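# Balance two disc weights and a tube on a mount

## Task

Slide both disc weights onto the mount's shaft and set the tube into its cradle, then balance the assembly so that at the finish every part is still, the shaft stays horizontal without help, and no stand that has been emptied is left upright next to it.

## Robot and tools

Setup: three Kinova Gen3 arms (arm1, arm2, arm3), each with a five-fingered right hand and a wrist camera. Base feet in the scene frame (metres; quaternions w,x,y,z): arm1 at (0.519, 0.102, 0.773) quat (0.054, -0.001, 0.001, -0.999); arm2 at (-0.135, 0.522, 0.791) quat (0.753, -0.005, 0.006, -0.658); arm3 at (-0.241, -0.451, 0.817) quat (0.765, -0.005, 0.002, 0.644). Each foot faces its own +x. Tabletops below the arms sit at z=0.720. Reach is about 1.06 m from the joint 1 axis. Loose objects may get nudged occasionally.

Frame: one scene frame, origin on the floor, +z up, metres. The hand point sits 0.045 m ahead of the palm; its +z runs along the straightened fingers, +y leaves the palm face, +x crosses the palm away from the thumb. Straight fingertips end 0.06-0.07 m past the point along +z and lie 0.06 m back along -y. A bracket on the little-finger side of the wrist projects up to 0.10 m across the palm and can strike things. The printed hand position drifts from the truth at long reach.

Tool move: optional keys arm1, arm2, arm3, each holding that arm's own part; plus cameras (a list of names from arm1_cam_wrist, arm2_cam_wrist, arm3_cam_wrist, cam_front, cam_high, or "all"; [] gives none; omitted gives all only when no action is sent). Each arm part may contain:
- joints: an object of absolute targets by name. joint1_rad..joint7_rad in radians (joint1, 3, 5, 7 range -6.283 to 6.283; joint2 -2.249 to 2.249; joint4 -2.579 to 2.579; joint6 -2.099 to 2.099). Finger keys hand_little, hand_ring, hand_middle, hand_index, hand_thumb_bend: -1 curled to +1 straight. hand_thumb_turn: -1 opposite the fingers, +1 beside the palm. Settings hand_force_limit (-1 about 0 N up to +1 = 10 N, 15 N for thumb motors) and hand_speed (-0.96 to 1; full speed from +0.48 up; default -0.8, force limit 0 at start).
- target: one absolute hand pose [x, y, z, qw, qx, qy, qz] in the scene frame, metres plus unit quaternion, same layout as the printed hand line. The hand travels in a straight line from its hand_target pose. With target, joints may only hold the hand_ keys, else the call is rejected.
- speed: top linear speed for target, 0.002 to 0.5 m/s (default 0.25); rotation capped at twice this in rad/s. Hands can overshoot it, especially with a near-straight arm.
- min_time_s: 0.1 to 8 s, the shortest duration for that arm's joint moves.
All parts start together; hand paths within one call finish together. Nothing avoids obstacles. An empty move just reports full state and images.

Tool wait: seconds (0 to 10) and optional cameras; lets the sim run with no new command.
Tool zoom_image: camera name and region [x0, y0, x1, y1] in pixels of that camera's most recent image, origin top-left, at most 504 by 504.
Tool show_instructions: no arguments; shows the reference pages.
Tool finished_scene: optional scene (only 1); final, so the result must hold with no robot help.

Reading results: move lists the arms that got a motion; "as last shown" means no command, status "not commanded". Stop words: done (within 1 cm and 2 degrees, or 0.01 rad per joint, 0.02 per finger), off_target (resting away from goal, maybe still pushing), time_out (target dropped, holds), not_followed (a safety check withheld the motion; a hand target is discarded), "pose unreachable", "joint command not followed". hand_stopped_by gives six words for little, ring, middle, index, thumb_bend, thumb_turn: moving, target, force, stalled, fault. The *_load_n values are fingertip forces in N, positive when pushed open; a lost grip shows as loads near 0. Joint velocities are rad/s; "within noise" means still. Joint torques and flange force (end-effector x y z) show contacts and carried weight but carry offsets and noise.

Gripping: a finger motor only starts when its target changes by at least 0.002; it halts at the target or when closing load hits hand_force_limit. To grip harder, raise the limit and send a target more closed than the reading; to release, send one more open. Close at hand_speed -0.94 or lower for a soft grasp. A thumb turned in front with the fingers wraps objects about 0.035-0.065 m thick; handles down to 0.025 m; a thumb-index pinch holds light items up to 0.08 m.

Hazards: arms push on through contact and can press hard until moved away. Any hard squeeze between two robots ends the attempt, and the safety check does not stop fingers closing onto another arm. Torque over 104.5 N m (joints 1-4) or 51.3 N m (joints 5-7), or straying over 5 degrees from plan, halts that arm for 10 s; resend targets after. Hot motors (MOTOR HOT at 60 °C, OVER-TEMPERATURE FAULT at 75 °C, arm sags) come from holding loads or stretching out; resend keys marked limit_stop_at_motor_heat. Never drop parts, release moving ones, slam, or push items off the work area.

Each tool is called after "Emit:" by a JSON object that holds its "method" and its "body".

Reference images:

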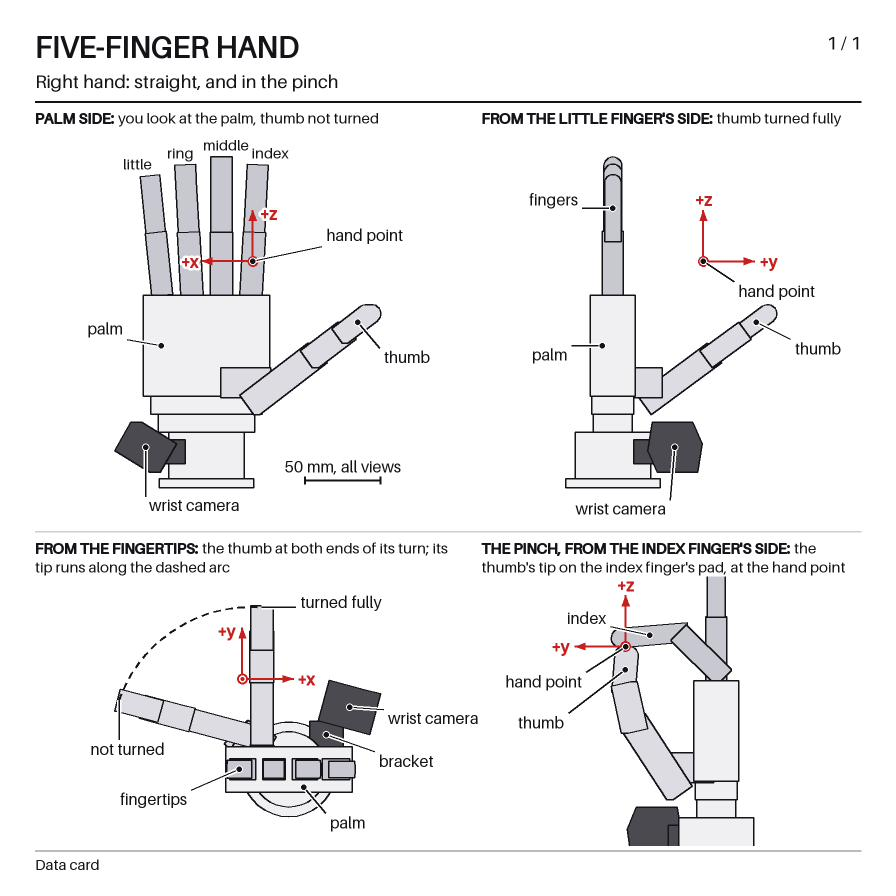

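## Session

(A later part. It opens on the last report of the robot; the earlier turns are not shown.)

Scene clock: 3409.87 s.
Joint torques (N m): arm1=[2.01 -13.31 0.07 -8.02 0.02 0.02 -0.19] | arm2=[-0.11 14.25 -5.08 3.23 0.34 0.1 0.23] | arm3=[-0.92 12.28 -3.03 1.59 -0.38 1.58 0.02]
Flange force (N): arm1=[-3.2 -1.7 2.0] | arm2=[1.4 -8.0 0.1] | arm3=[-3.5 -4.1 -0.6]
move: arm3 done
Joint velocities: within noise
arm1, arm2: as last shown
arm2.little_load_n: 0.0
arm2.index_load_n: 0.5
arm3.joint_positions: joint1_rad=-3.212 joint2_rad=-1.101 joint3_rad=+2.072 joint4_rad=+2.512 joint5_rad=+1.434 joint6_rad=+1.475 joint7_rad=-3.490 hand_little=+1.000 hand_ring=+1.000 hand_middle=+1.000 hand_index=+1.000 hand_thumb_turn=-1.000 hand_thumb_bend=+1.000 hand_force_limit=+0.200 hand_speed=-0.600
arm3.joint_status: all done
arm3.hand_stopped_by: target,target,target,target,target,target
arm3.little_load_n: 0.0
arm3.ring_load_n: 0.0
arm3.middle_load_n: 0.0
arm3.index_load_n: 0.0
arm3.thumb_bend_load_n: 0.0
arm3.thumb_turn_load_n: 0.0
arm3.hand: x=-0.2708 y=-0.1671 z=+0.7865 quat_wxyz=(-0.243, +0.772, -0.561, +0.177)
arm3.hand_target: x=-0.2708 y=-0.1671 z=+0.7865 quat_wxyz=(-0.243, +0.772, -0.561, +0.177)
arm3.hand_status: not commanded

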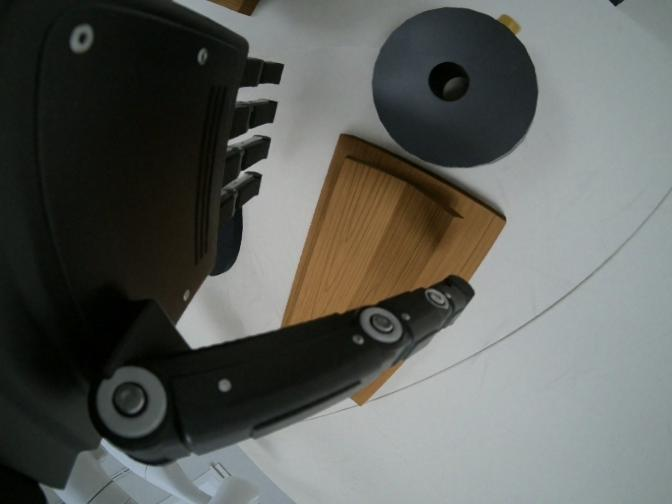

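Emit:
{"method": "move", "body": {"arm3": {"target": [-0.2708, -0.1671, 0.90, 0.2434, -0.7719, 0.5608, -0.1768], "speed": 0.1, "joints": {"hand_thumb_turn": 1.0, "hand_speed": -0.4}}}}

Emit:
{"method": "move", "body": {"arm3": {"target": [-0.42, -0.38, 1.12, -0.0386, 0.706, -0.706, -0.0386], "speed": 0.3}, "cameras": ["arm3_cam_wrist", "cam_front", "cam_high"]}}

Emit:
{"method": "zoom_image", "body": {"camera": "cam_high", "region": [330, 300, 490, 400]}}

Emit:
{"method": "zoom_image", "body": {"camera": "cam_front", "region": [360, 340, 580, 490]}}

Scene clock: 3487.27 s.
Joint torques (N m): arm1=[2 -13.33 0.06 -8 0.02 0.02 -0.22] | arm2=[-0.13 14.3 -5.08 3.16 0.37 0.15 0.18] | arm3=[-0.79 9.59 -3.06 -1.88 0.14 1.6 -0.04]
Flange force (N): arm1=[-3.1 -1.6 1.9] | arm2=[1.1 -7.9 0.4] | arm3=[-0.7 -4.8 -2.0]
move: arm3 done
Joint velocities: within noise
arm1, arm2: as last shown
arm1.thumb_bend_load_n: 0.0
arm2.middle_load_n: -0.5
arm3.joint_positions: joint1_rad=-3.006 joint2_rad=-0.716 joint3_rad=+1.767 joint4_rad=+2.460 joint5_rad=+1.068 joint6_rad=+1.451 joint7_rad=-3.128 hand_little=+1.000 hand_ring=+1.000 hand_middle=+1.000 hand_index=+1.000 hand_thumb_turn=+1.000 hand_thumb_bend=+1.000 hand_force_limit=+0.200 hand_speed=-0.400
arm3.joint_status: all done
arm3.hand_stopped_by: target,target,target,target,target,target
arm3.little_load_n: 0.0
arm3.ring_load_n: 0.0
arm3.middle_load_n: 0.0
arm3.index_load_n: 0.0
arm3.thumb_bend_load_n: 0.0
arm3.thumb_turn_load_n: 0.0
arm3.hand: x=-0.2708 y=-0.1671 z=+0.9000 quat_wxyz=(-0.243, +0.772, -0.561, +0.177)
arm3.hand_target: x=-0.2708 y=-0.1671 z=+0.9000 quat_wxyz=(-0.243, +0.772, -0.561, +0.177)
arm3.hand_status: done (0.000 m and 0.0 deg from the pose sent, 0.113 m and 0.0 deg at the start)
pictures: none

Scene clock: 3489.33 s.
Joint torques (N m): arm1=[2.02 -13.3 0.08 -7.99 0.02 0.01 -0.21] | arm2=[-0.1 14.26 -5.09 3.17 0.38 0.15 0.15] | arm3=[-0.99 1.21 -1.6 -7.65 0.39 0.29 0]
Flange force (N): arm1=[-3.1 -1.7 1.9] | arm2=[1.3 -7.9 0.4] | arm3=[0.1 3.8 -0.4]
move: arm3 done
Joint velocities: within noise
arm1.joint_positions: joint1_rad=-0.700 joint2_rad=+0.300 joint3_rad=+0.000 joint4_rad=+1.700 joint5_rad=+0.000 joint6_rad=+1.140 joint7_rad=-5.500 hand_little=+0.000 hand_ring=+0.000 hand_middle=+0.000 hand_index=+0.000 hand_thumb_turn=-1.000 hand_thumb_bend=+0.500 hand_force_limit=-0.100 hand_speed=-0.850
arm1.joint_status: not commanded
arm1.hand_stopped_by: target,target,target,target,target,target
arm1.little_load_n: 0.0
arm1.ring_load_n: 0.0
arm1.middle_load_n: 0.0
arm1.index_load_n: 0.0
arm1.thumb_bend_load_n: 0.0
arm1.thumb_turn_load_n: 0.0
arm1.hand: x=+0.2473 y=-0.1171 z=+1.0069 quat_wxyz=(-0.002, -0.010, +1.000, +0.000)
arm1.hand_target: x=+0.2473 y=-0.1171 z=+1.0069 quat_wxyz=(-0.002, -0.010, +1.000, +0.000)
arm1.hand_status: not commanded
arm2.joint_positions: joint1_rad=-1.735 joint2_rad=-2.074 joint3_rad=+1.157 joint4_rad=+1.663 joint5_rad=+0.333 joint6_rad=+1.312 joint7_rad=+1.211 hand_little=+1.000 hand_ring=+1.000 hand_middle=+1.000 hand_index=+1.000 hand_thumb_turn=-1.000 hand_thumb_bend=+1.000 hand_force_limit=+0.300 hand_speed=-0.300
arm2.joint_status: not commanded
arm2.hand_stopped_by: target,target,target,target,target,target
arm2.little_load_n: 0.0
arm2.ring_load_n: 0.0
arm2.middle_load_n: 0.0
arm2.index_load_n: 0.5
arm2.thumb_bend_load_n: 0.0
arm2.thumb_turn_load_n: 0.5
arm2.hand: x=-0.0970 y=+0.1460 z=+1.0105 quat_wxyz=(-0.558, +0.435, -0.435, +0.557)
arm2.hand_target: x=-0.0970 y=+0.1460 z=+1.0105 quat_wxyz=(-0.558, +0.435, -0.435, +0.557)
arm2.hand_status: not commanded
arm3.joint_positions: joint1_rad=-2.429 joint2_rad=-0.543 joint3_rad=+0.189 joint4_rad=+2.180 joint5_rad=+0.202 joint6_rad=+1.554 joint7_rad=-3.677 hand_little=+1.000 hand_ring=+1.000 hand_middle=+1.000 hand_index=+1.000 hand_thumb_turn=+1.000 hand_thumb_bend=+1.000 hand_force_limit=+0.200 hand_speed=-0.400
arm3.joint_status: not commanded
arm3.hand_stopped_by: target,target,target,target,target,target
arm3.little_load_n: 0.0
arm3.ring_load_n: 0.0
arm3.middle_load_n: 0.0
arm3.index_load_n: 0.0
arm3.thumb_bend_load_n: 0.0
arm3.thumb_turn_load_n: 0.0
arm3.hand: x=-0.4200 y=-0.3800 z=+1.1200 quat_wxyz=(-0.039, +0.706, -0.706, -0.039)
arm3.hand_target: x=-0.4200 y=-0.3800 z=+1.1200 quat_wxyz=(-0.039, +0.706, -0.706, -0.039)
arm3.hand_status: done (0.000 m and 0.0 deg from the pose sent, 0.341 m and 38.8 deg at the start; pose on its path clipped on 23 of 62 steps)

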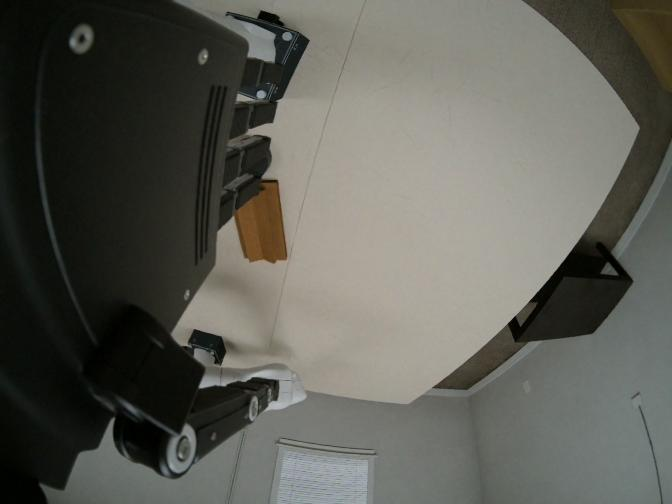

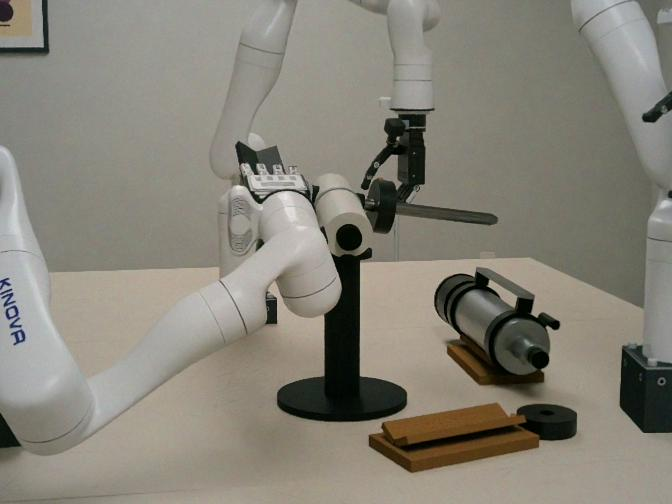

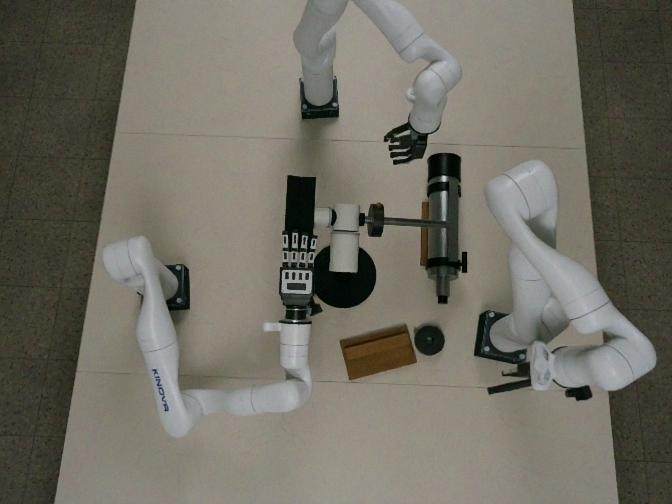

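Scaled by 3.150 from the camera's image (finer frame: 960x720).

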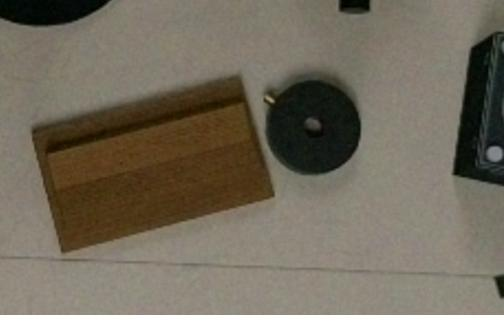

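Scaled by 2.291 from the camera's image (finer frame: 960x720).

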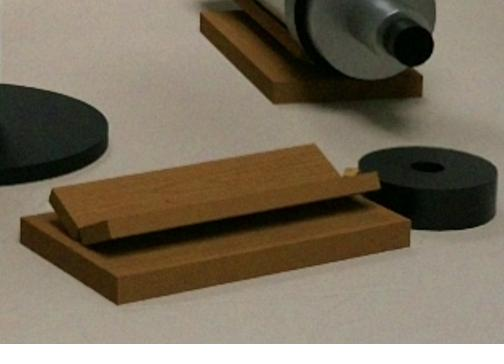

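Emit:
{"method": "move", "body": {"arm3": {"target": [-0.28, -0.15, 1.05, 0, 0, 0.9659, -0.2588], "speed": 0.3, "joints": {"hand_little": -1, "hand_ring": -1, "hand_middle": -1, "hand_index": 1, "hand_speed": 0, "hand_force_limit": 0}}, "cameras": ["arm3_cam_wrist", "cam_front", "cam_high"]}}

Scene clock: 4044.03 s.
Joint torques (N m): arm1=[2.03 -13.32 0.05 -7.99 0 0.03 -0.23] | arm2=[-0.11 14.17 -5.09 3.17 0.37 0.13 0.16] | arm3=[-0.93 9.94 -4.66 -5.15 -0.74 1.09 0.02]
Flange force (N): arm1=[-3.1 -1.7 2.0] | arm2=[1.3 -8.1 0.3] | arm3=[-2.0 -2.3 -0.8]
move: arm3 done
Joint velocities: within noise
arm1, arm2: as last shown
arm2.middle_load_n: -0.5
arm2.thumb_turn_load_n: 0.0
arm3.joint_positions: joint1_rad=-2.613 joint2_rad=-0.594 joint3_rad=+1.769 joint4_rad=+1.747 joint5_rad=+0.236 joint6_rad=+1.678 joint7_rad=-3.917 hand_little=-1.000 hand_ring=-1.000 hand_middle=-1.000 hand_index=+1.000 hand_thumb_turn=+1.000 hand_thumb_bend=+1.000 hand_force_limit=+0.000 hand_speed=+0.000
arm3.joint_status: all done
arm3.hand_stopped_by: target,target,target,target,target,target
arm3.little_load_n: 0.0
arm3.ring_load_n: 0.0
arm3.middle_load_n: 0.0
arm3.index_load_n: 0.0
arm3.thumb_bend_load_n: 0.0
arm3.thumb_turn_load_n: 0.0
arm3.hand: x=-0.2800 y=-0.1500 z=+1.0500 quat_wxyz=(+0.000, +0.000, -0.966, +0.259)
arm3.hand_target: x=-0.2800 y=-0.1500 z=+1.0500 quat_wxyz=(+0.000, +0.000, -0.966, +0.259)
arm3.hand_status: done (0.000 m and 0.0 deg from the pose sent, 0.278 m and 95.6 deg at the start)

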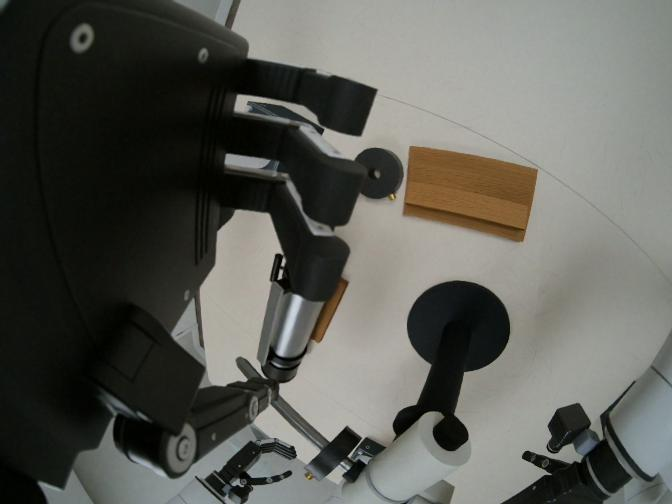

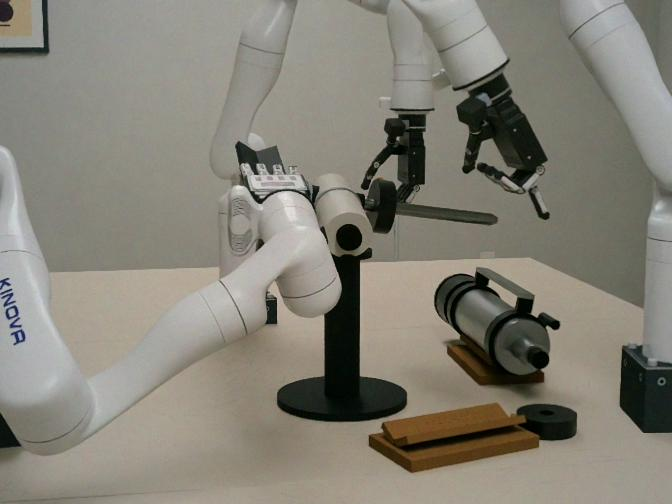

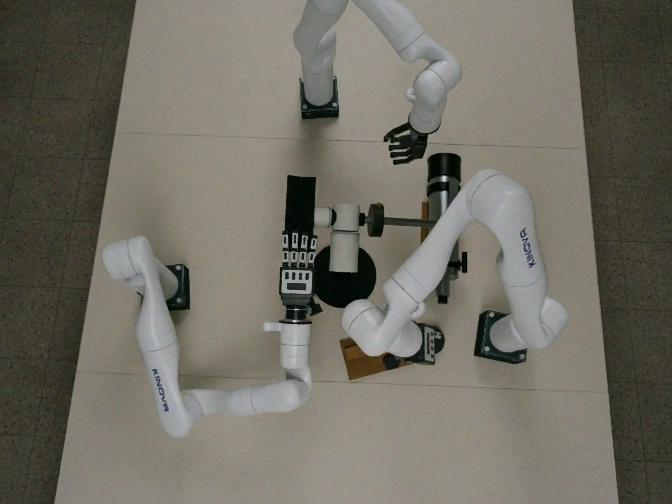

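Emit:
{"method": "move", "body": {"arm3": {"target": [-0.256, -0.167, 0.815, 0, 0, 0.9659, -0.2588], "speed": 0.15}, "cameras": ["arm3_cam_wrist", "cam_front", "cam_high"]}}

Emit:
{"method": "zoom_image", "body": {"camera": "cam_front", "region": [450, 330, 600, 450]}}

Emit:
{"method": "zoom_image", "body": {"camera": "cam_high", "region": [380, 300, 480, 380]}}

Scene clock: 4053.37 s.
Joint torques (N m): arm1=[1.98 -13.33 0.09 -8 0.03 0.02 -0.2] | arm2=[-0.2 14.28 -5.07 3.14 0.36 0.15 0.2] | arm3=[-0.98 13.13 -5.09 -0.85 -0.8 0.98 0.01]
Flange force (N): arm1=[-3.1 -1.7 1.9] | arm2=[0.9 -7.9 0.4] | arm3=[-2.5 -0.4 -1.6]
move: arm3 done
Joint velocities: within noise
arm1, arm2: as last shown
arm2.little_load_n: -0.5
arm2.middle_load_n: 0.0
arm2.index_load_n: 0.0
arm3.joint_positions: joint1_rad=-2.755 joint2_rad=-0.980 joint3_rad=+2.093 joint4_rad=+2.071 joint5_rad=+0.655 joint6_rad=+1.140 joint7_rad=-4.064 hand_little=-1.000 hand_ring=-1.000 hand_middle=-1.000 hand_index=+1.000 hand_thumb_turn=+1.000 hand_thumb_bend=+1.000 hand_force_limit=+0.000 hand_speed=+0.000
arm3.joint_status: not commanded
arm3.hand_stopped_by: target,target,target,target,target,target
arm3.little_load_n: 0.0
arm3.ring_load_n: 0.0
arm3.middle_load_n: 0.0
arm3.index_load_n: 0.0
arm3.thumb_bend_load_n: 0.0
arm3.thumb_turn_load_n: 0.0
arm3.hand: x=-0.2560 y=-0.1670 z=+0.8150 quat_wxyz=(+0.000, +0.000, -0.966, +0.259)
arm3.hand_target: x=-0.2560 y=-0.1670 z=+0.8150 quat_wxyz=(+0.000, +0.000, -0.966, +0.259)
arm3.hand_status: done (0.000 m and 0.0 deg from the pose sent, 0.237 m and 0.0 deg at the start)

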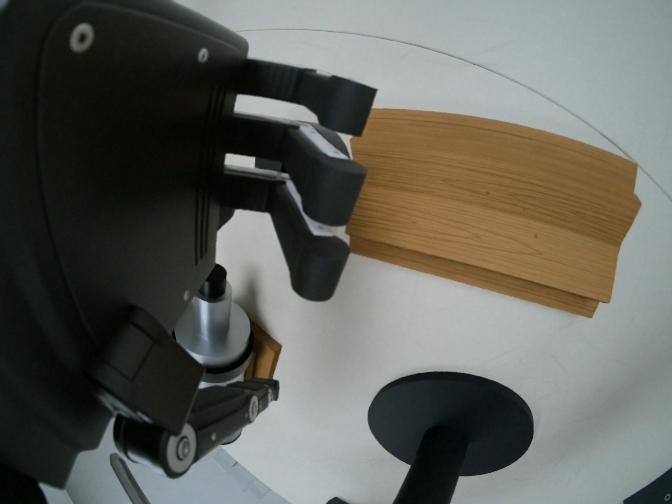

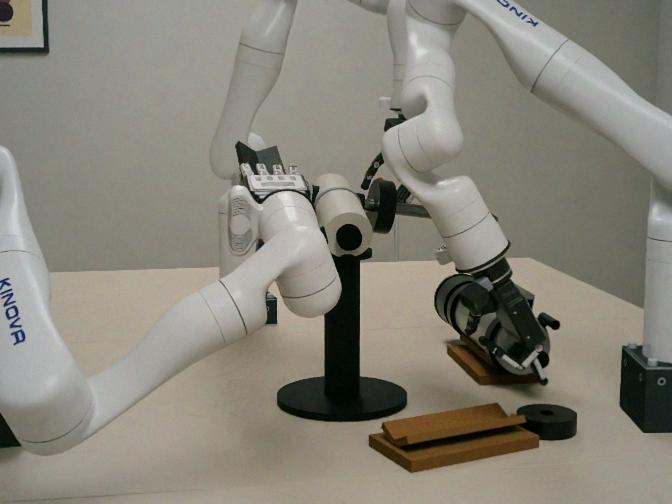

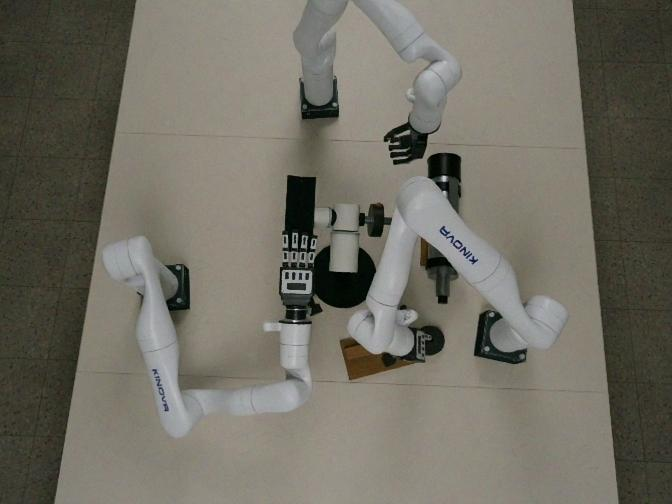

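Scaled by 3.360 from the camera's image (finer frame: 960x720).

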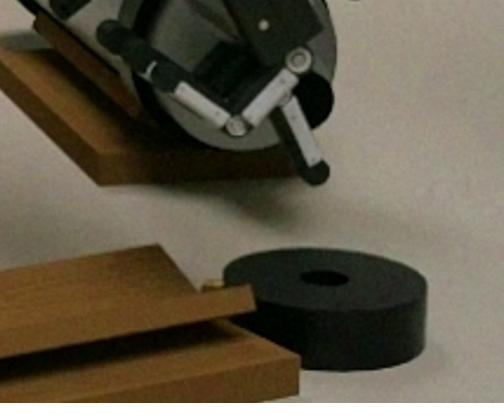

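Scaled by 5.040 from the camera's image (finer frame: 960x720).

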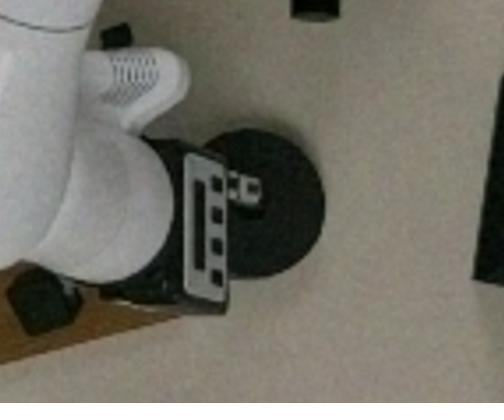

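Emit:
{"method": "move", "body": {"arm3": {"target": [-0.256, -0.1705, 0.779, 0, 0, 0.9659, -0.2588], "speed": 0.08}, "cameras": ["cam_front", "cam_high"]}}

Emit:
{"method": "zoom_image", "body": {"camera": "cam_front", "region": [500, 360, 590, 440]}}

Emit:
{"method": "zoom_image", "body": {"camera": "cam_high", "region": [400, 310, 460, 370]}}

Scene clock: 4112.70 s.
Joint torques (N m): arm1=[2.02 -13.36 0.07 -8.02 0.06 0.03 -0.23] | arm2=[-0.1 14.3 -5.07 3.12 0.4 0.12 0.21] | arm3=[-0.89 13.56 -4.97 0.01 -0.79 0.93 0]
Flange force (N): arm1=[-3.1 -1.6 2.1] | arm2=[1.1 -8.0 0.4] | arm3=[-2.3 0.1 -1.7]
move: arm3 done
Joint velocities: within noise
arm1, arm2: as last shown
arm2.little_load_n: 0.0
arm2.index_load_n: 0.5
arm3.joint_positions: joint1_rad=-2.789 joint2_rad=-1.053 joint3_rad=+2.159 joint4_rad=+2.083 joint5_rad=+0.736 joint6_rad=+1.070 joint7_rad=-4.101 hand_little=-1.000 hand_ring=-1.000 hand_middle=-1.000 hand_index=+1.000 hand_thumb_turn=+1.000 hand_thumb_bend=+1.000 hand_force_limit=+0.000 hand_speed=+0.000
arm3.joint_status: not commanded
arm3.hand_stopped_by: target,target,target,target,target,target
arm3.little_load_n: 0.0
arm3.ring_load_n: 0.0
arm3.middle_load_n: 0.0
arm3.index_load_n: 0.0
arm3.thumb_bend_load_n: 0.0
arm3.thumb_turn_load_n: 0.0
arm3.hand: x=-0.2560 y=-0.1705 z=+0.7790 quat_wxyz=(+0.000, +0.000, -0.966, +0.259)
arm3.hand_target: x=-0.2560 y=-0.1705 z=+0.7790 quat_wxyz=(+0.000, +0.000, -0.966, +0.259)
arm3.hand_status: done (0.000 m and 0.0 deg from the pose sent, 0.036 m and 0.0 deg at the start)

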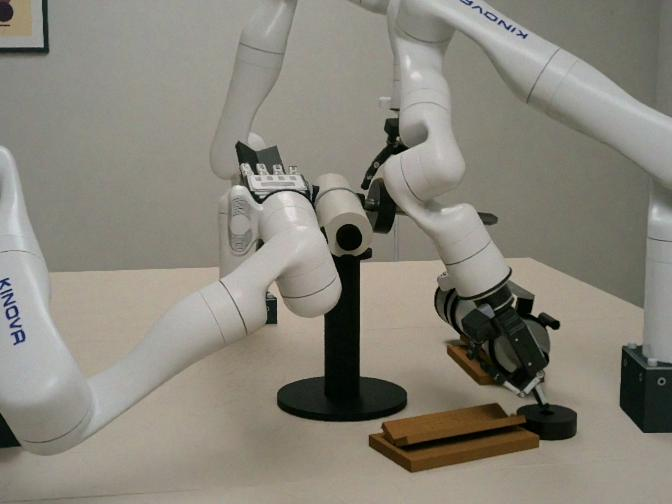

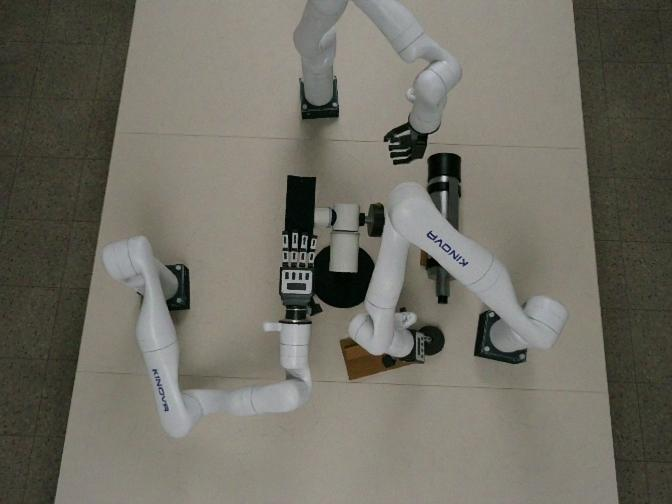

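Scaled by 5.600 from the camera's image (finer frame: 960x720).

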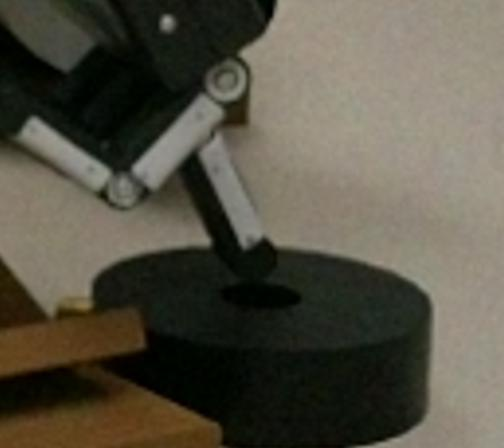

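Scaled by 8.400 from the camera's image (finer frame: 960x720).

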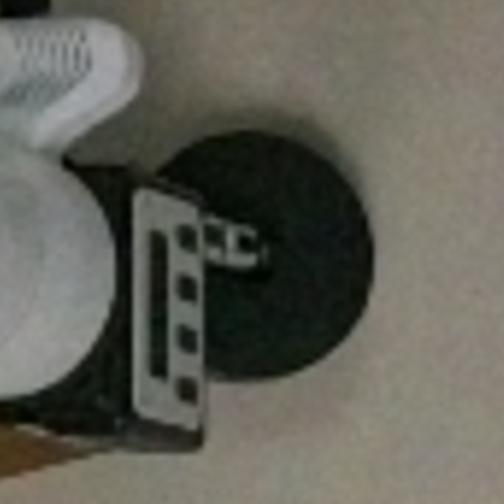

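Emit:
{"method": "move", "body": {"arm3": {"target": [-0.258, -0.1732, 0.776, 0, 0, 0.9659, -0.2588], "speed": 0.04}}}

Emit:
{"method": "move", "body": {"arm3": {"target": [-0.258, -0.1732, 0.766, 0, 0, 0.9659, -0.2588], "speed": 0.02}, "cameras": ["cam_front", "cam_high"]}}

Emit:
{"method": "zoom_image", "body": {"camera": "cam_front", "region": [500, 360, 590, 440]}}

Emit:
{"method": "zoom_image", "body": {"camera": "cam_high", "region": [400, 310, 460, 370]}}

Scene clock: 4124.20 s.
Joint torques (N m): arm1=[1.98 -13.34 0.07 -7.96 0.02 0.02 -0.19] | arm2=[-0.1 14.3 -5.07 3.16 0.35 0.13 0.22] | arm3=[-0.94 13.48 -4.99 0 -0.8 0.91 0]
Flange force (N): arm1=[-3.0 -1.8 1.9] | arm2=[1.2 -7.9 0.4] | arm3=[-2.5 -0.2 -1.6]
move: arm3 done
Joint velocities: within noise
arm1, arm2: as last shown
arm2.ring_load_n: -0.5
arm2.index_load_n: 0.0
arm3.joint_positions: joint1_rad=-2.796 joint2_rad=-1.058 joint3_rad=+2.164 joint4_rad=+2.091 joint5_rad=+0.743 joint6_rad=+1.058 joint7_rad=-4.112 hand_little=-1.000 hand_ring=-1.000 hand_middle=-1.000 hand_index=+1.000 hand_thumb_turn=+1.000 hand_thumb_bend=+1.000 hand_force_limit=+0.000 hand_speed=+0.000
arm3.joint_status: not commanded
arm3.hand_stopped_by: target,target,target,target,target,target
arm3.little_load_n: 0.0
arm3.ring_load_n: 0.0
arm3.middle_load_n: 0.0
arm3.index_load_n: 0.0
arm3.thumb_bend_load_n: 0.0
arm3.thumb_turn_load_n: 0.0
arm3.hand: x=-0.2580 y=-0.1732 z=+0.7760 quat_wxyz=(+0.000, +0.000, -0.966, +0.259)
arm3.hand_target: x=-0.2580 y=-0.1732 z=+0.7760 quat_wxyz=(+0.000, +0.000, -0.966, +0.259)
arm3.hand_status: done (0.000 m and 0.0 deg from the pose sent, 0.005 m and 0.0 deg at the start)
pictures: none

Scene clock: 4125.20 s.
Joint torques (N m): arm1=[2.02 -13.37 0.04 -7.96 0.05 0.01 -0.2] | arm2=[-0.11 14.28 -5.16 3.11 0.38 0.13 0.2] | arm3=[-1.16 13.53 -5.53 -0.4 -0.73 0.25 0.02]
Flange force (N): arm1=[-2.9 -1.9 1.9] | arm2=[1.0 -7.9 0.5] | arm3=[-3.7 -1.0 -1.8]
move: arm3 done
Joint velocities: within noise
arm1, arm2: as last shown
arm2.little_load_n: -0.5
arm2.ring_load_n: 0.0
arm2.index_load_n: 0.5
arm3.joint_positions: joint1_rad=-2.805 joint2_rad=-1.079 joint3_rad=+2.183 joint4_rad=+2.089 joint5_rad=+0.765 joint6_rad=+1.042 joint7_rad=-4.120 hand_little=-1.000 hand_ring=-1.000 hand_middle=-1.000 hand_index=+1.000 hand_thumb_turn=+1.000 hand_thumb_bend=+1.000 hand_force_limit=+0.000 hand_speed=+0.000
arm3.joint_status: not commanded
arm3.hand_stopped_by: target,target,target,target,target,target
arm3.little_load_n: 0.0
arm3.ring_load_n: 0.0
arm3.middle_load_n: 0.0
arm3.index_load_n: 0.0
arm3.thumb_bend_load_n: -0.5
arm3.thumb_turn_load_n: 0.0
arm3.hand: x=-0.2580 y=-0.1732 z=+0.7660 quat_wxyz=(+0.000, +0.000, -0.966, +0.259)
arm3.hand_target: x=-0.2580 y=-0.1732 z=+0.7660 quat_wxyz=(+0.000, +0.000, -0.966, +0.259)
arm3.hand_status: done (0.000 m and 0.0 deg from the pose sent, 0.010 m and 0.0 deg at the start)

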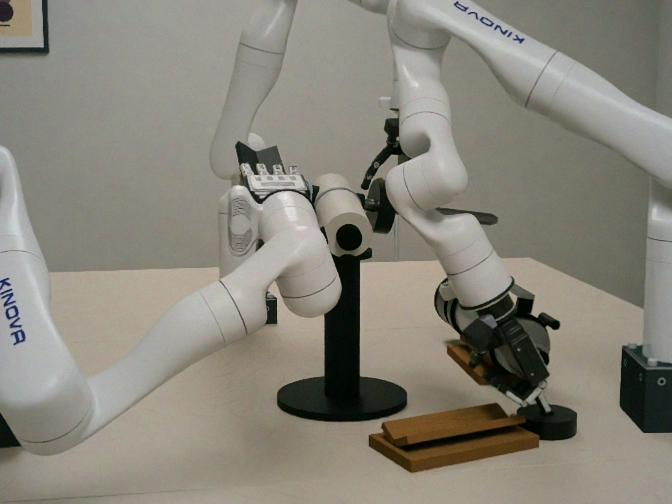

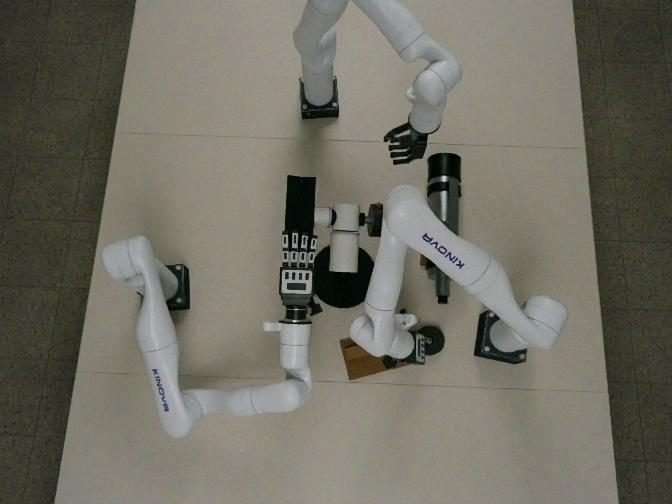

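Scaled by 5.600 from the camera's image (finer frame: 960x720).

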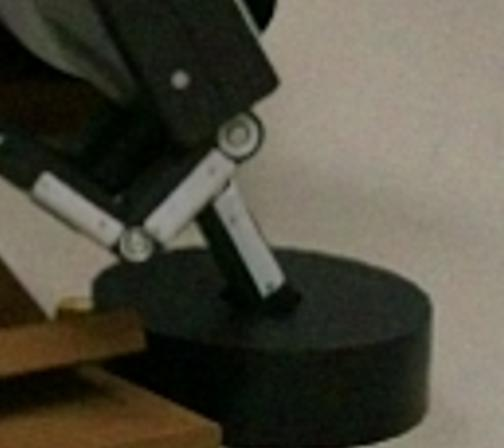

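Scaled by 8.400 from the camera's image (finer frame: 960x720).

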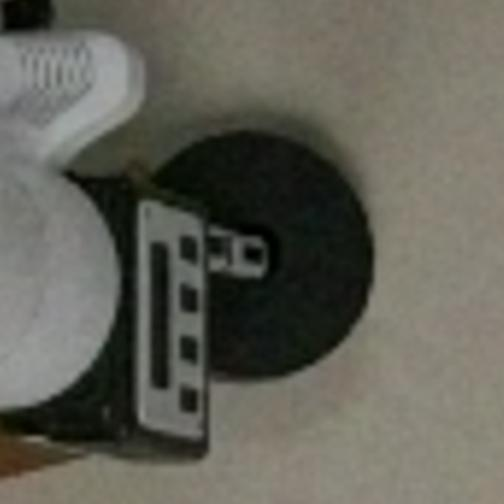

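Emit:
{"method": "move", "body": {"arm3": {"target": [-0.258, -0.2132, 0.766, 0, 0, 0.9659, -0.2588], "speed": 0.05}}}

Emit:
{"method": "move", "body": {"arm3": {"target": [-0.36, -0.2132, 0.766, 0, 0, 0.9659, -0.2588], "speed": 0.05}, "cameras": ["cam_front", "cam_high", "arm3_cam_wrist"]}}

Scene clock: 4139.53 s.
Joint torques (N m): arm1=[2.06 -13.38 0.06 -8 0.03 0 -0.2] | arm2=[-0.12 14.24 -5.06 3.22 0.35 0.11 0.19] | arm3=[-1.12 11.28 -4.04 2.66 -1.69 1.12 -0.11]
Flange force (N): arm1=[-3.1 -1.8 1.9] | arm2=[1.4 -8.0 0.2] | arm3=[-3.3 3.0 -4.5]
move: arm3 done
Joint velocities: within noise
arm1, arm2: as last shown
arm2.little_load_n: 0.0
arm2.index_load_n: 0.0
arm3.joint_positions: joint1_rad=-2.807 joint2_rad=-1.056 joint3_rad=+2.194 joint4_rad=+2.219 joint5_rad=+0.800 joint6_rad=+0.944 joint7_rad=-4.203 hand_little=-1.000 hand_ring=-1.000 hand_middle=-1.000 hand_index=+1.000 hand_thumb_turn=+1.000 hand_thumb_bend=+1.000 hand_force_limit=+0.000 hand_speed=+0.000
arm3.joint_status: not commanded
arm3.hand_stopped_by: target,target,target,target,target,target
arm3.little_load_n: 0.0
arm3.ring_load_n: 0.0
arm3.middle_load_n: 0.0
arm3.index_load_n: -3.5
arm3.thumb_bend_load_n: -0.5
arm3.thumb_turn_load_n: 0.0
arm3.hand: x=-0.2580 y=-0.2132 z=+0.7660 quat_wxyz=(+0.000, +0.000, -0.966, +0.259)
arm3.hand_target: x=-0.2580 y=-0.2132 z=+0.7660 quat_wxyz=(+0.000, +0.000, -0.966, +0.259)
arm3.hand_status: done (0.000 m and 0.0 deg from the pose sent, 0.040 m and 0.0 deg at the start)
pictures: none

Scene clock: 4142.07 s.
Joint torques (N m): arm1=[1.98 -13.34 0.05 -7.99 -0.01 0.03 -0.24] | arm2=[-0.13 14.3 -5.14 3.13 0.38 0.11 0.21] | arm3=[-1.64 12.76 -6.89 -1.02 -1.22 -1.01 0.02]
Flange force (N): arm1=[-3.0 -1.6 2.0] | arm2=[1.0 -7.9 0.4] | arm3=[-6.6 0.1 -1.9]
move: arm3 done
Joint velocities: within noise
arm1, arm2: as last shown
arm2.thumb_turn_load_n: 0.5
arm3.joint_positions: joint1_rad=-3.070 joint2_rad=-1.091 joint3_rad=+2.153 joint4_rad=+2.129 joint5_rad=+0.727 joint6_rad=+0.911 joint7_rad=-4.379 hand_little=-1.000 hand_ring=-1.000 hand_middle=-1.000 hand_index=+1.000 hand_thumb_turn=+1.000 hand_thumb_bend=+1.000 hand_force_limit=+0.000 hand_speed=+0.000
arm3.joint_status: not commanded
arm3.hand_stopped_by: target,target,target,target,target,target
arm3.little_load_n: 0.0
arm3.ring_load_n: 0.0
arm3.middle_load_n: 0.0
arm3.index_load_n: 0.0
arm3.thumb_bend_load_n: 0.0
arm3.thumb_turn_load_n: 0.0
arm3.hand: x=-0.3600 y=-0.2132 z=+0.7660 quat_wxyz=(+0.000, +0.000, -0.966, +0.259)
arm3.hand_target: x=-0.3600 y=-0.2132 z=+0.7660 quat_wxyz=(+0.000, +0.000, -0.966, +0.259)
arm3.hand_status: done (0.000 m and 0.0 deg from the pose sent, 0.102 m and 0.0 deg at the start)
pictures: arm3_cam_wrist, cam_front, cam_high

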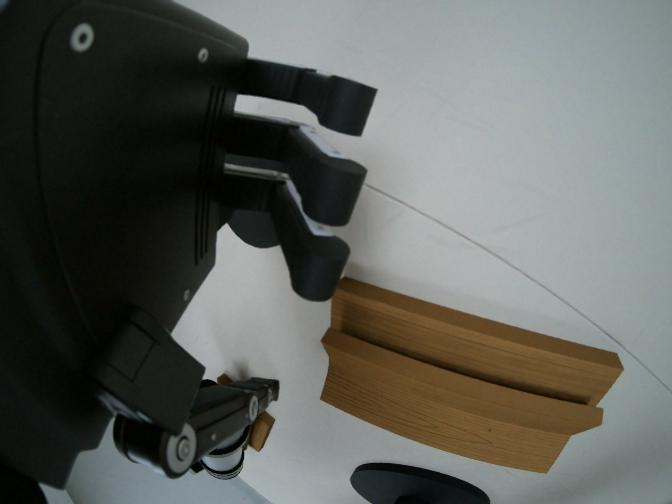

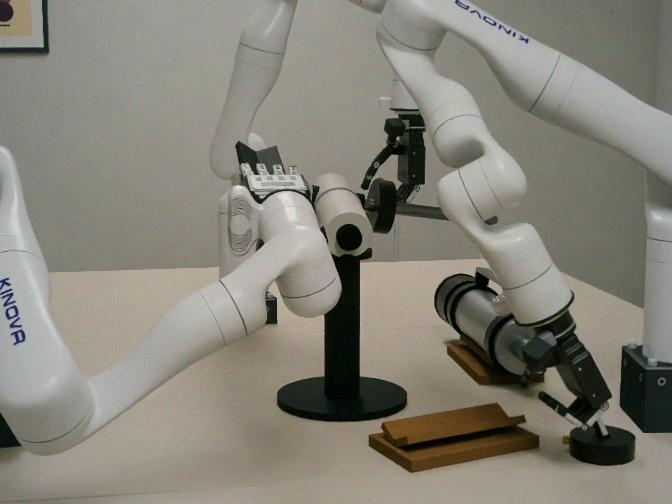

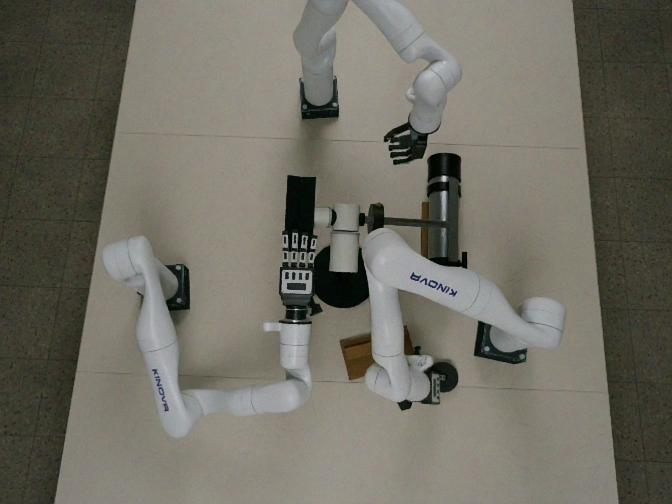

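Emit:
{"method": "move", "body": {"arm3": {"target":[-0.45,-0.203,0.766,0,0,0.9659,-0.2588],"speed":0.05}, "cameras": ["cam_high","arm3_cam_wrist","cam_front"]}}

Scene clock: 4229.90 s.
Joint torques (N m): arm1=[2.02 -13.32 0.05 -8.02 0.03 0.03 -0.23] | arm2=[-0.09 14.25 -5.07 3.1 0.36 0.1 0.21] | arm3=[-1.43 14.54 -7.32 -1.86 -0.89 -0.81 0.02]
Flange force (N): arm1=[-3.1 -1.6 2.0] | arm2=[1.1 -8.0 0.4] | arm3=[-5.0 -0.4 -2.0]
move: arm3 done
Joint velocities: within noise
arm1.joint_positions: joint1_rad=-0.700 joint2_rad=+0.300 joint3_rad=+0.000 joint4_rad=+1.700 joint5_rad=+0.000 joint6_rad=+1.140 joint7_rad=-5.500 hand_little=+0.000 hand_ring=+0.000 hand_middle=+0.000 hand_index=+0.000 hand_thumb_turn=-1.000 hand_thumb_bend=+0.500 hand_force_limit=-0.100 hand_speed=-0.850
arm1.joint_status: not commanded
arm1.hand_stopped_by: target,target,target,target,target,target
arm1.little_load_n: 0.0
arm1.ring_load_n: 0.0
arm1.middle_load_n: 0.0
arm1.index_load_n: 0.0
arm1.thumb_bend_load_n: 0.0
arm1.thumb_turn_load_n: 0.0
arm1.hand: x=+0.2473 y=-0.1171 z=+1.0069 quat_wxyz=(-0.002, -0.010, +1.000, +0.000)
arm1.hand_target: x=+0.2473 y=-0.1171 z=+1.0069 quat_wxyz=(-0.002, -0.010, +1.000, +0.000)
arm1.hand_status: not commanded
arm2.joint_positions: joint1_rad=-1.735 joint2_rad=-2.074 joint3_rad=+1.157 joint4_rad=+1.663 joint5_rad=+0.333 joint6_rad=+1.312 joint7_rad=+1.211 hand_little=+1.000 hand_ring=+1.000 hand_middle=+1.000 hand_index=+1.000 hand_thumb_turn=-1.000 hand_thumb_bend=+1.000 hand_force_limit=+0.300 hand_speed=-0.300
arm2.joint_status: not commanded
arm2.hand_stopped_by: target,target,target,target,target,target
arm2.little_load_n: 0.0
arm2.ring_load_n: 0.0
arm2.middle_load_n: -0.5
arm2.index_load_n: 0.0
arm2.thumb_bend_load_n: 0.0
arm2.thumb_turn_load_n: 0.0
arm2.hand: x=-0.0970 y=+0.1460 z=+1.0105 quat_wxyz=(-0.558, +0.435, -0.435, +0.557)
arm2.hand_target: x=-0.0970 y=+0.1460 z=+1.0105 quat_wxyz=(-0.558, +0.435, -0.435, +0.557)
arm2.hand_status: not commanded
arm3.joint_positions: joint1_rad=-3.273 joint2_rad=-1.137 joint3_rad=+2.127 joint4_rad=+1.954 joint5_rad=+0.665 joint6_rad=+0.957 joint7_rad=-4.454 hand_little=-1.000 hand_ring=-1.000 hand_middle=-1.000 hand_index=+1.000 hand_thumb_turn=+1.000 hand_thumb_bend=+1.000 hand_force_limit=+0.000 hand_speed=+0.000
arm3.joint_status: not commanded
arm3.hand_stopped_by: target,target,target,target,target,target
arm3.little_load_n: 0.0
arm3.ring_load_n: 0.0
arm3.middle_load_n: 0.0
arm3.index_load_n: 0.0
arm3.thumb_bend_load_n: 0.0
arm3.thumb_turn_load_n: 0.0
arm3.hand: x=-0.4500 y=-0.2030 z=+0.7660 quat_wxyz=(+0.000, +0.000, -0.966, +0.259)
arm3.hand_target: x=-0.4500 y=-0.2030 z=+0.7660 quat_wxyz=(+0.000, +0.000, -0.966, +0.259)
arm3.hand_status: done (0.000 m and 0.0 deg from the pose sent, 0.091 m and 0.0 deg at the start)
pictures: arm3_cam_wrist, cam_front, cam_high

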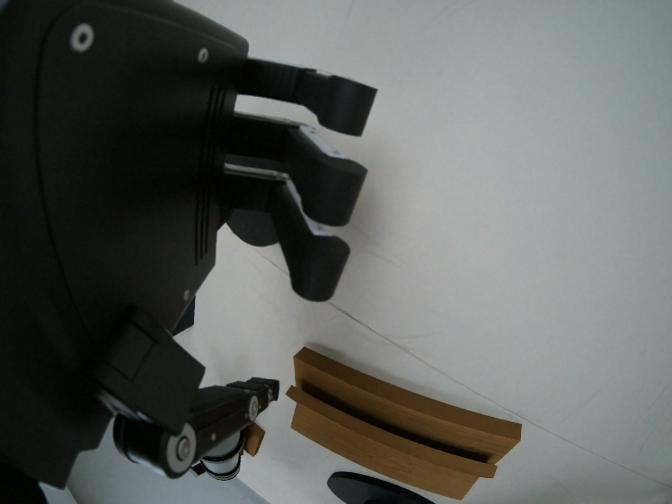

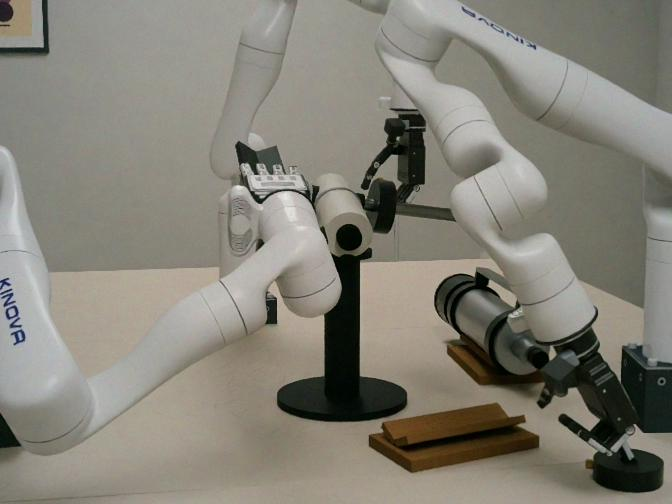

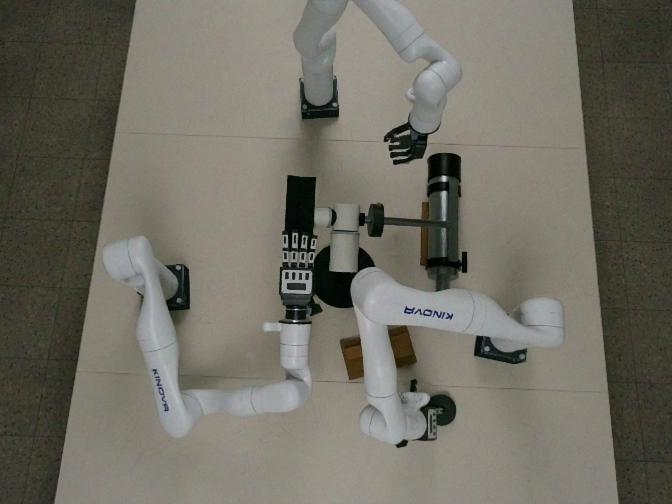

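Emit:
{"method": "move", "body": {"arm3": {"target":[-0.45,-0.17,0.82,0,0,0.9659,-0.2588],"speed":0.1}}}

Emit:
{"method": "move", "body": {"arm3": {"target":[-0.39,-0.275,0.87,0,0.7071,0.7071,0],"speed":0.3}, "cameras": ["cam_high","arm3_cam_wrist","cam_front"]}}

Scene clock: 4255.70 s.
Joint torques (N m): arm1=[2 -13.36 0.07 -8.01 0.03 0.04 -0.19] | arm2=[-0.11 14.28 -5.08 3.15 0.44 0.15 0.2] | arm3=[-1.03 14.51 -6.44 -1.65 -0.92 0.61 0.02]
Flange force (N): arm1=[-3.1 -1.7 2.0] | arm2=[1.1 -8.0 0.4] | arm3=[-1.8 -0.2 -1.9]
move: arm3 done
Joint velocities: within noise
arm1, arm2: as last shown
arm2.ring_load_n: -0.5
arm2.middle_load_n: 0.0
arm3.joint_positions: joint1_rad=-3.218 joint2_rad=-1.061 joint3_rad=+2.043 joint4_rad=+1.858 joint5_rad=+0.566 joint6_rad=+1.126 joint7_rad=-4.375 hand_little=-1.000 hand_ring=-1.000 hand_middle=-1.000 hand_index=+1.000 hand_thumb_turn=+1.000 hand_thumb_bend=+1.000 hand_force_limit=+0.000 hand_speed=+0.000
arm3.joint_status: not commanded
arm3.hand_stopped_by: target,target,target,target,target,target
arm3.little_load_n: 0.0
arm3.ring_load_n: 0.0
arm3.middle_load_n: 0.0
arm3.index_load_n: 0.0
arm3.thumb_bend_load_n: 0.0
arm3.thumb_turn_load_n: 0.0
arm3.hand: x=-0.4500 y=-0.1700 z=+0.8200 quat_wxyz=(+0.000, +0.000, -0.966, +0.259)
arm3.hand_target: x=-0.4500 y=-0.1700 z=+0.8200 quat_wxyz=(+0.000, +0.000, -0.966, +0.259)
arm3.hand_status: done (0.000 m and 0.0 deg from the pose sent, 0.063 m and 0.0 deg at the start)
pictures: none

Scene clock: 4259.10 s.
Joint torques (N m): arm1=[1.99 -13.38 0.07 -7.97 0.02 0.02 -0.21] | arm2=[-0.07 14.23 -5.07 3.16 0.34 0.08 0.24] | arm3=[-0.98 9.82 -1.46 -2.46 0.01 0.23 0.05]
Flange force (N): arm1=[-2.9 -1.8 1.9] | arm2=[1.3 -8.0 0.3] | arm3=[2.0 2.2 -3.2]
move: arm3 done
Joint velocities: within noise
arm1, arm2: as last shown
arm1.little_load_n: 0.5
arm1.index_load_n: 0.5
arm2.ring_load_n: 0.0
arm2.index_load_n: 0.5
arm3.joint_positions: joint1_rad=-3.779 joint2_rad=-0.437 joint3_rad=+2.709 joint4_rad=+2.346 joint5_rad=+0.457 joint6_rad=+0.425 joint7_rad=-5.994 hand_little=-1.000 hand_ring=-1.000 hand_middle=-1.000 hand_index=+1.000 hand_thumb_turn=+1.000 hand_thumb_bend=+1.000 hand_force_limit=+0.000 hand_speed=+0.000
arm3.joint_status: not commanded
arm3.hand_stopped_by: target,target,target,target,target,target
arm3.little_load_n: 0.0
arm3.ring_load_n: 0.0
arm3.middle_load_n: 0.0
arm3.index_load_n: 0.0
arm3.thumb_bend_load_n: 0.0
arm3.thumb_turn_load_n: 0.0
arm3.hand: x=-0.3900 y=-0.2750 z=+0.8700 quat_wxyz=(+0.000, -0.707, -0.707, +0.000)
arm3.hand_target: x=-0.3900 y=-0.2750 z=+0.8700 quat_wxyz=(+0.000, -0.707, -0.707, +0.000)
arm3.hand_status: done (0.000 m and 0.0 deg from the pose sent, 0.131 m and 93.8 deg at the start)
pictures: arm3_cam_wrist, cam_front, cam_high

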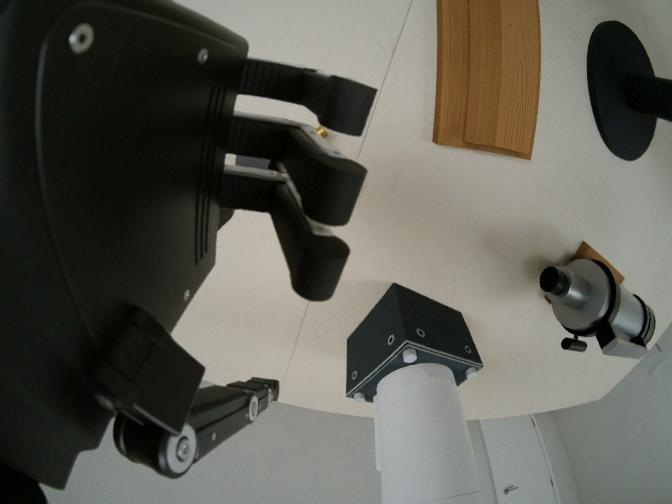

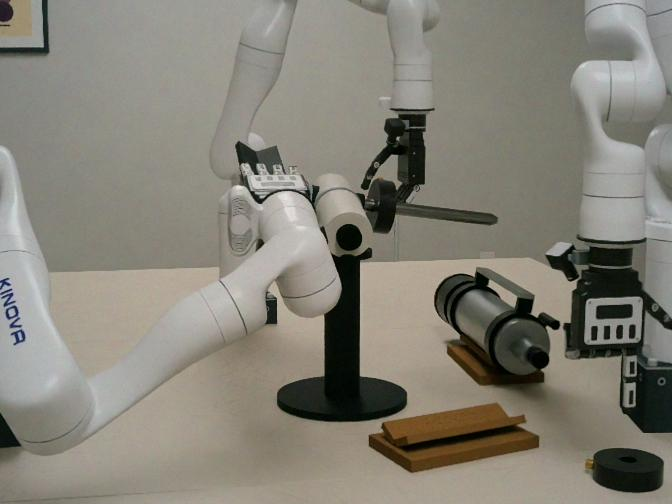

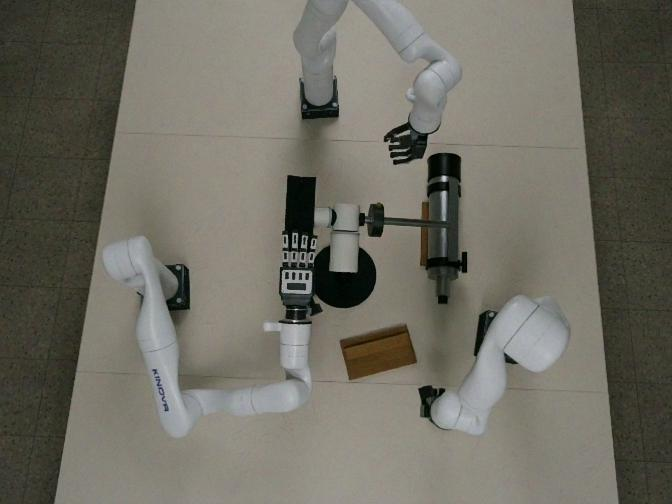

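Emit:
{"method": "zoom_image", "body": {"camera": "cam_front", "region": [540, 360, 672, 504]}}

Emit:
{"method": "zoom_image", "body": {"camera": "cam_high", "region": [380, 350, 500, 450]}}

Scaled by 3.500 from the camera's image (finer frame: 960x720).

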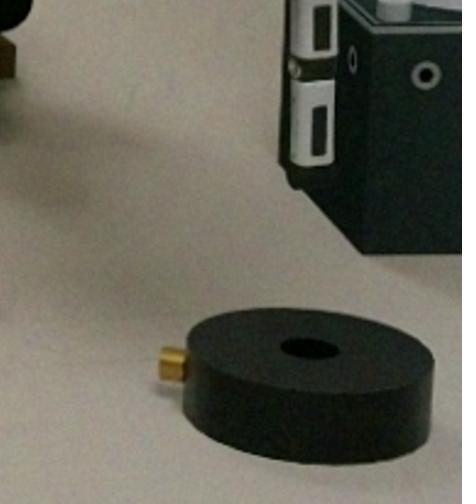

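Scaled by 4.200 from the camera's image (finer frame: 960x720).

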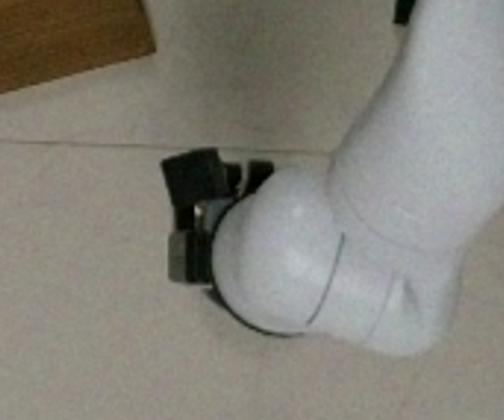

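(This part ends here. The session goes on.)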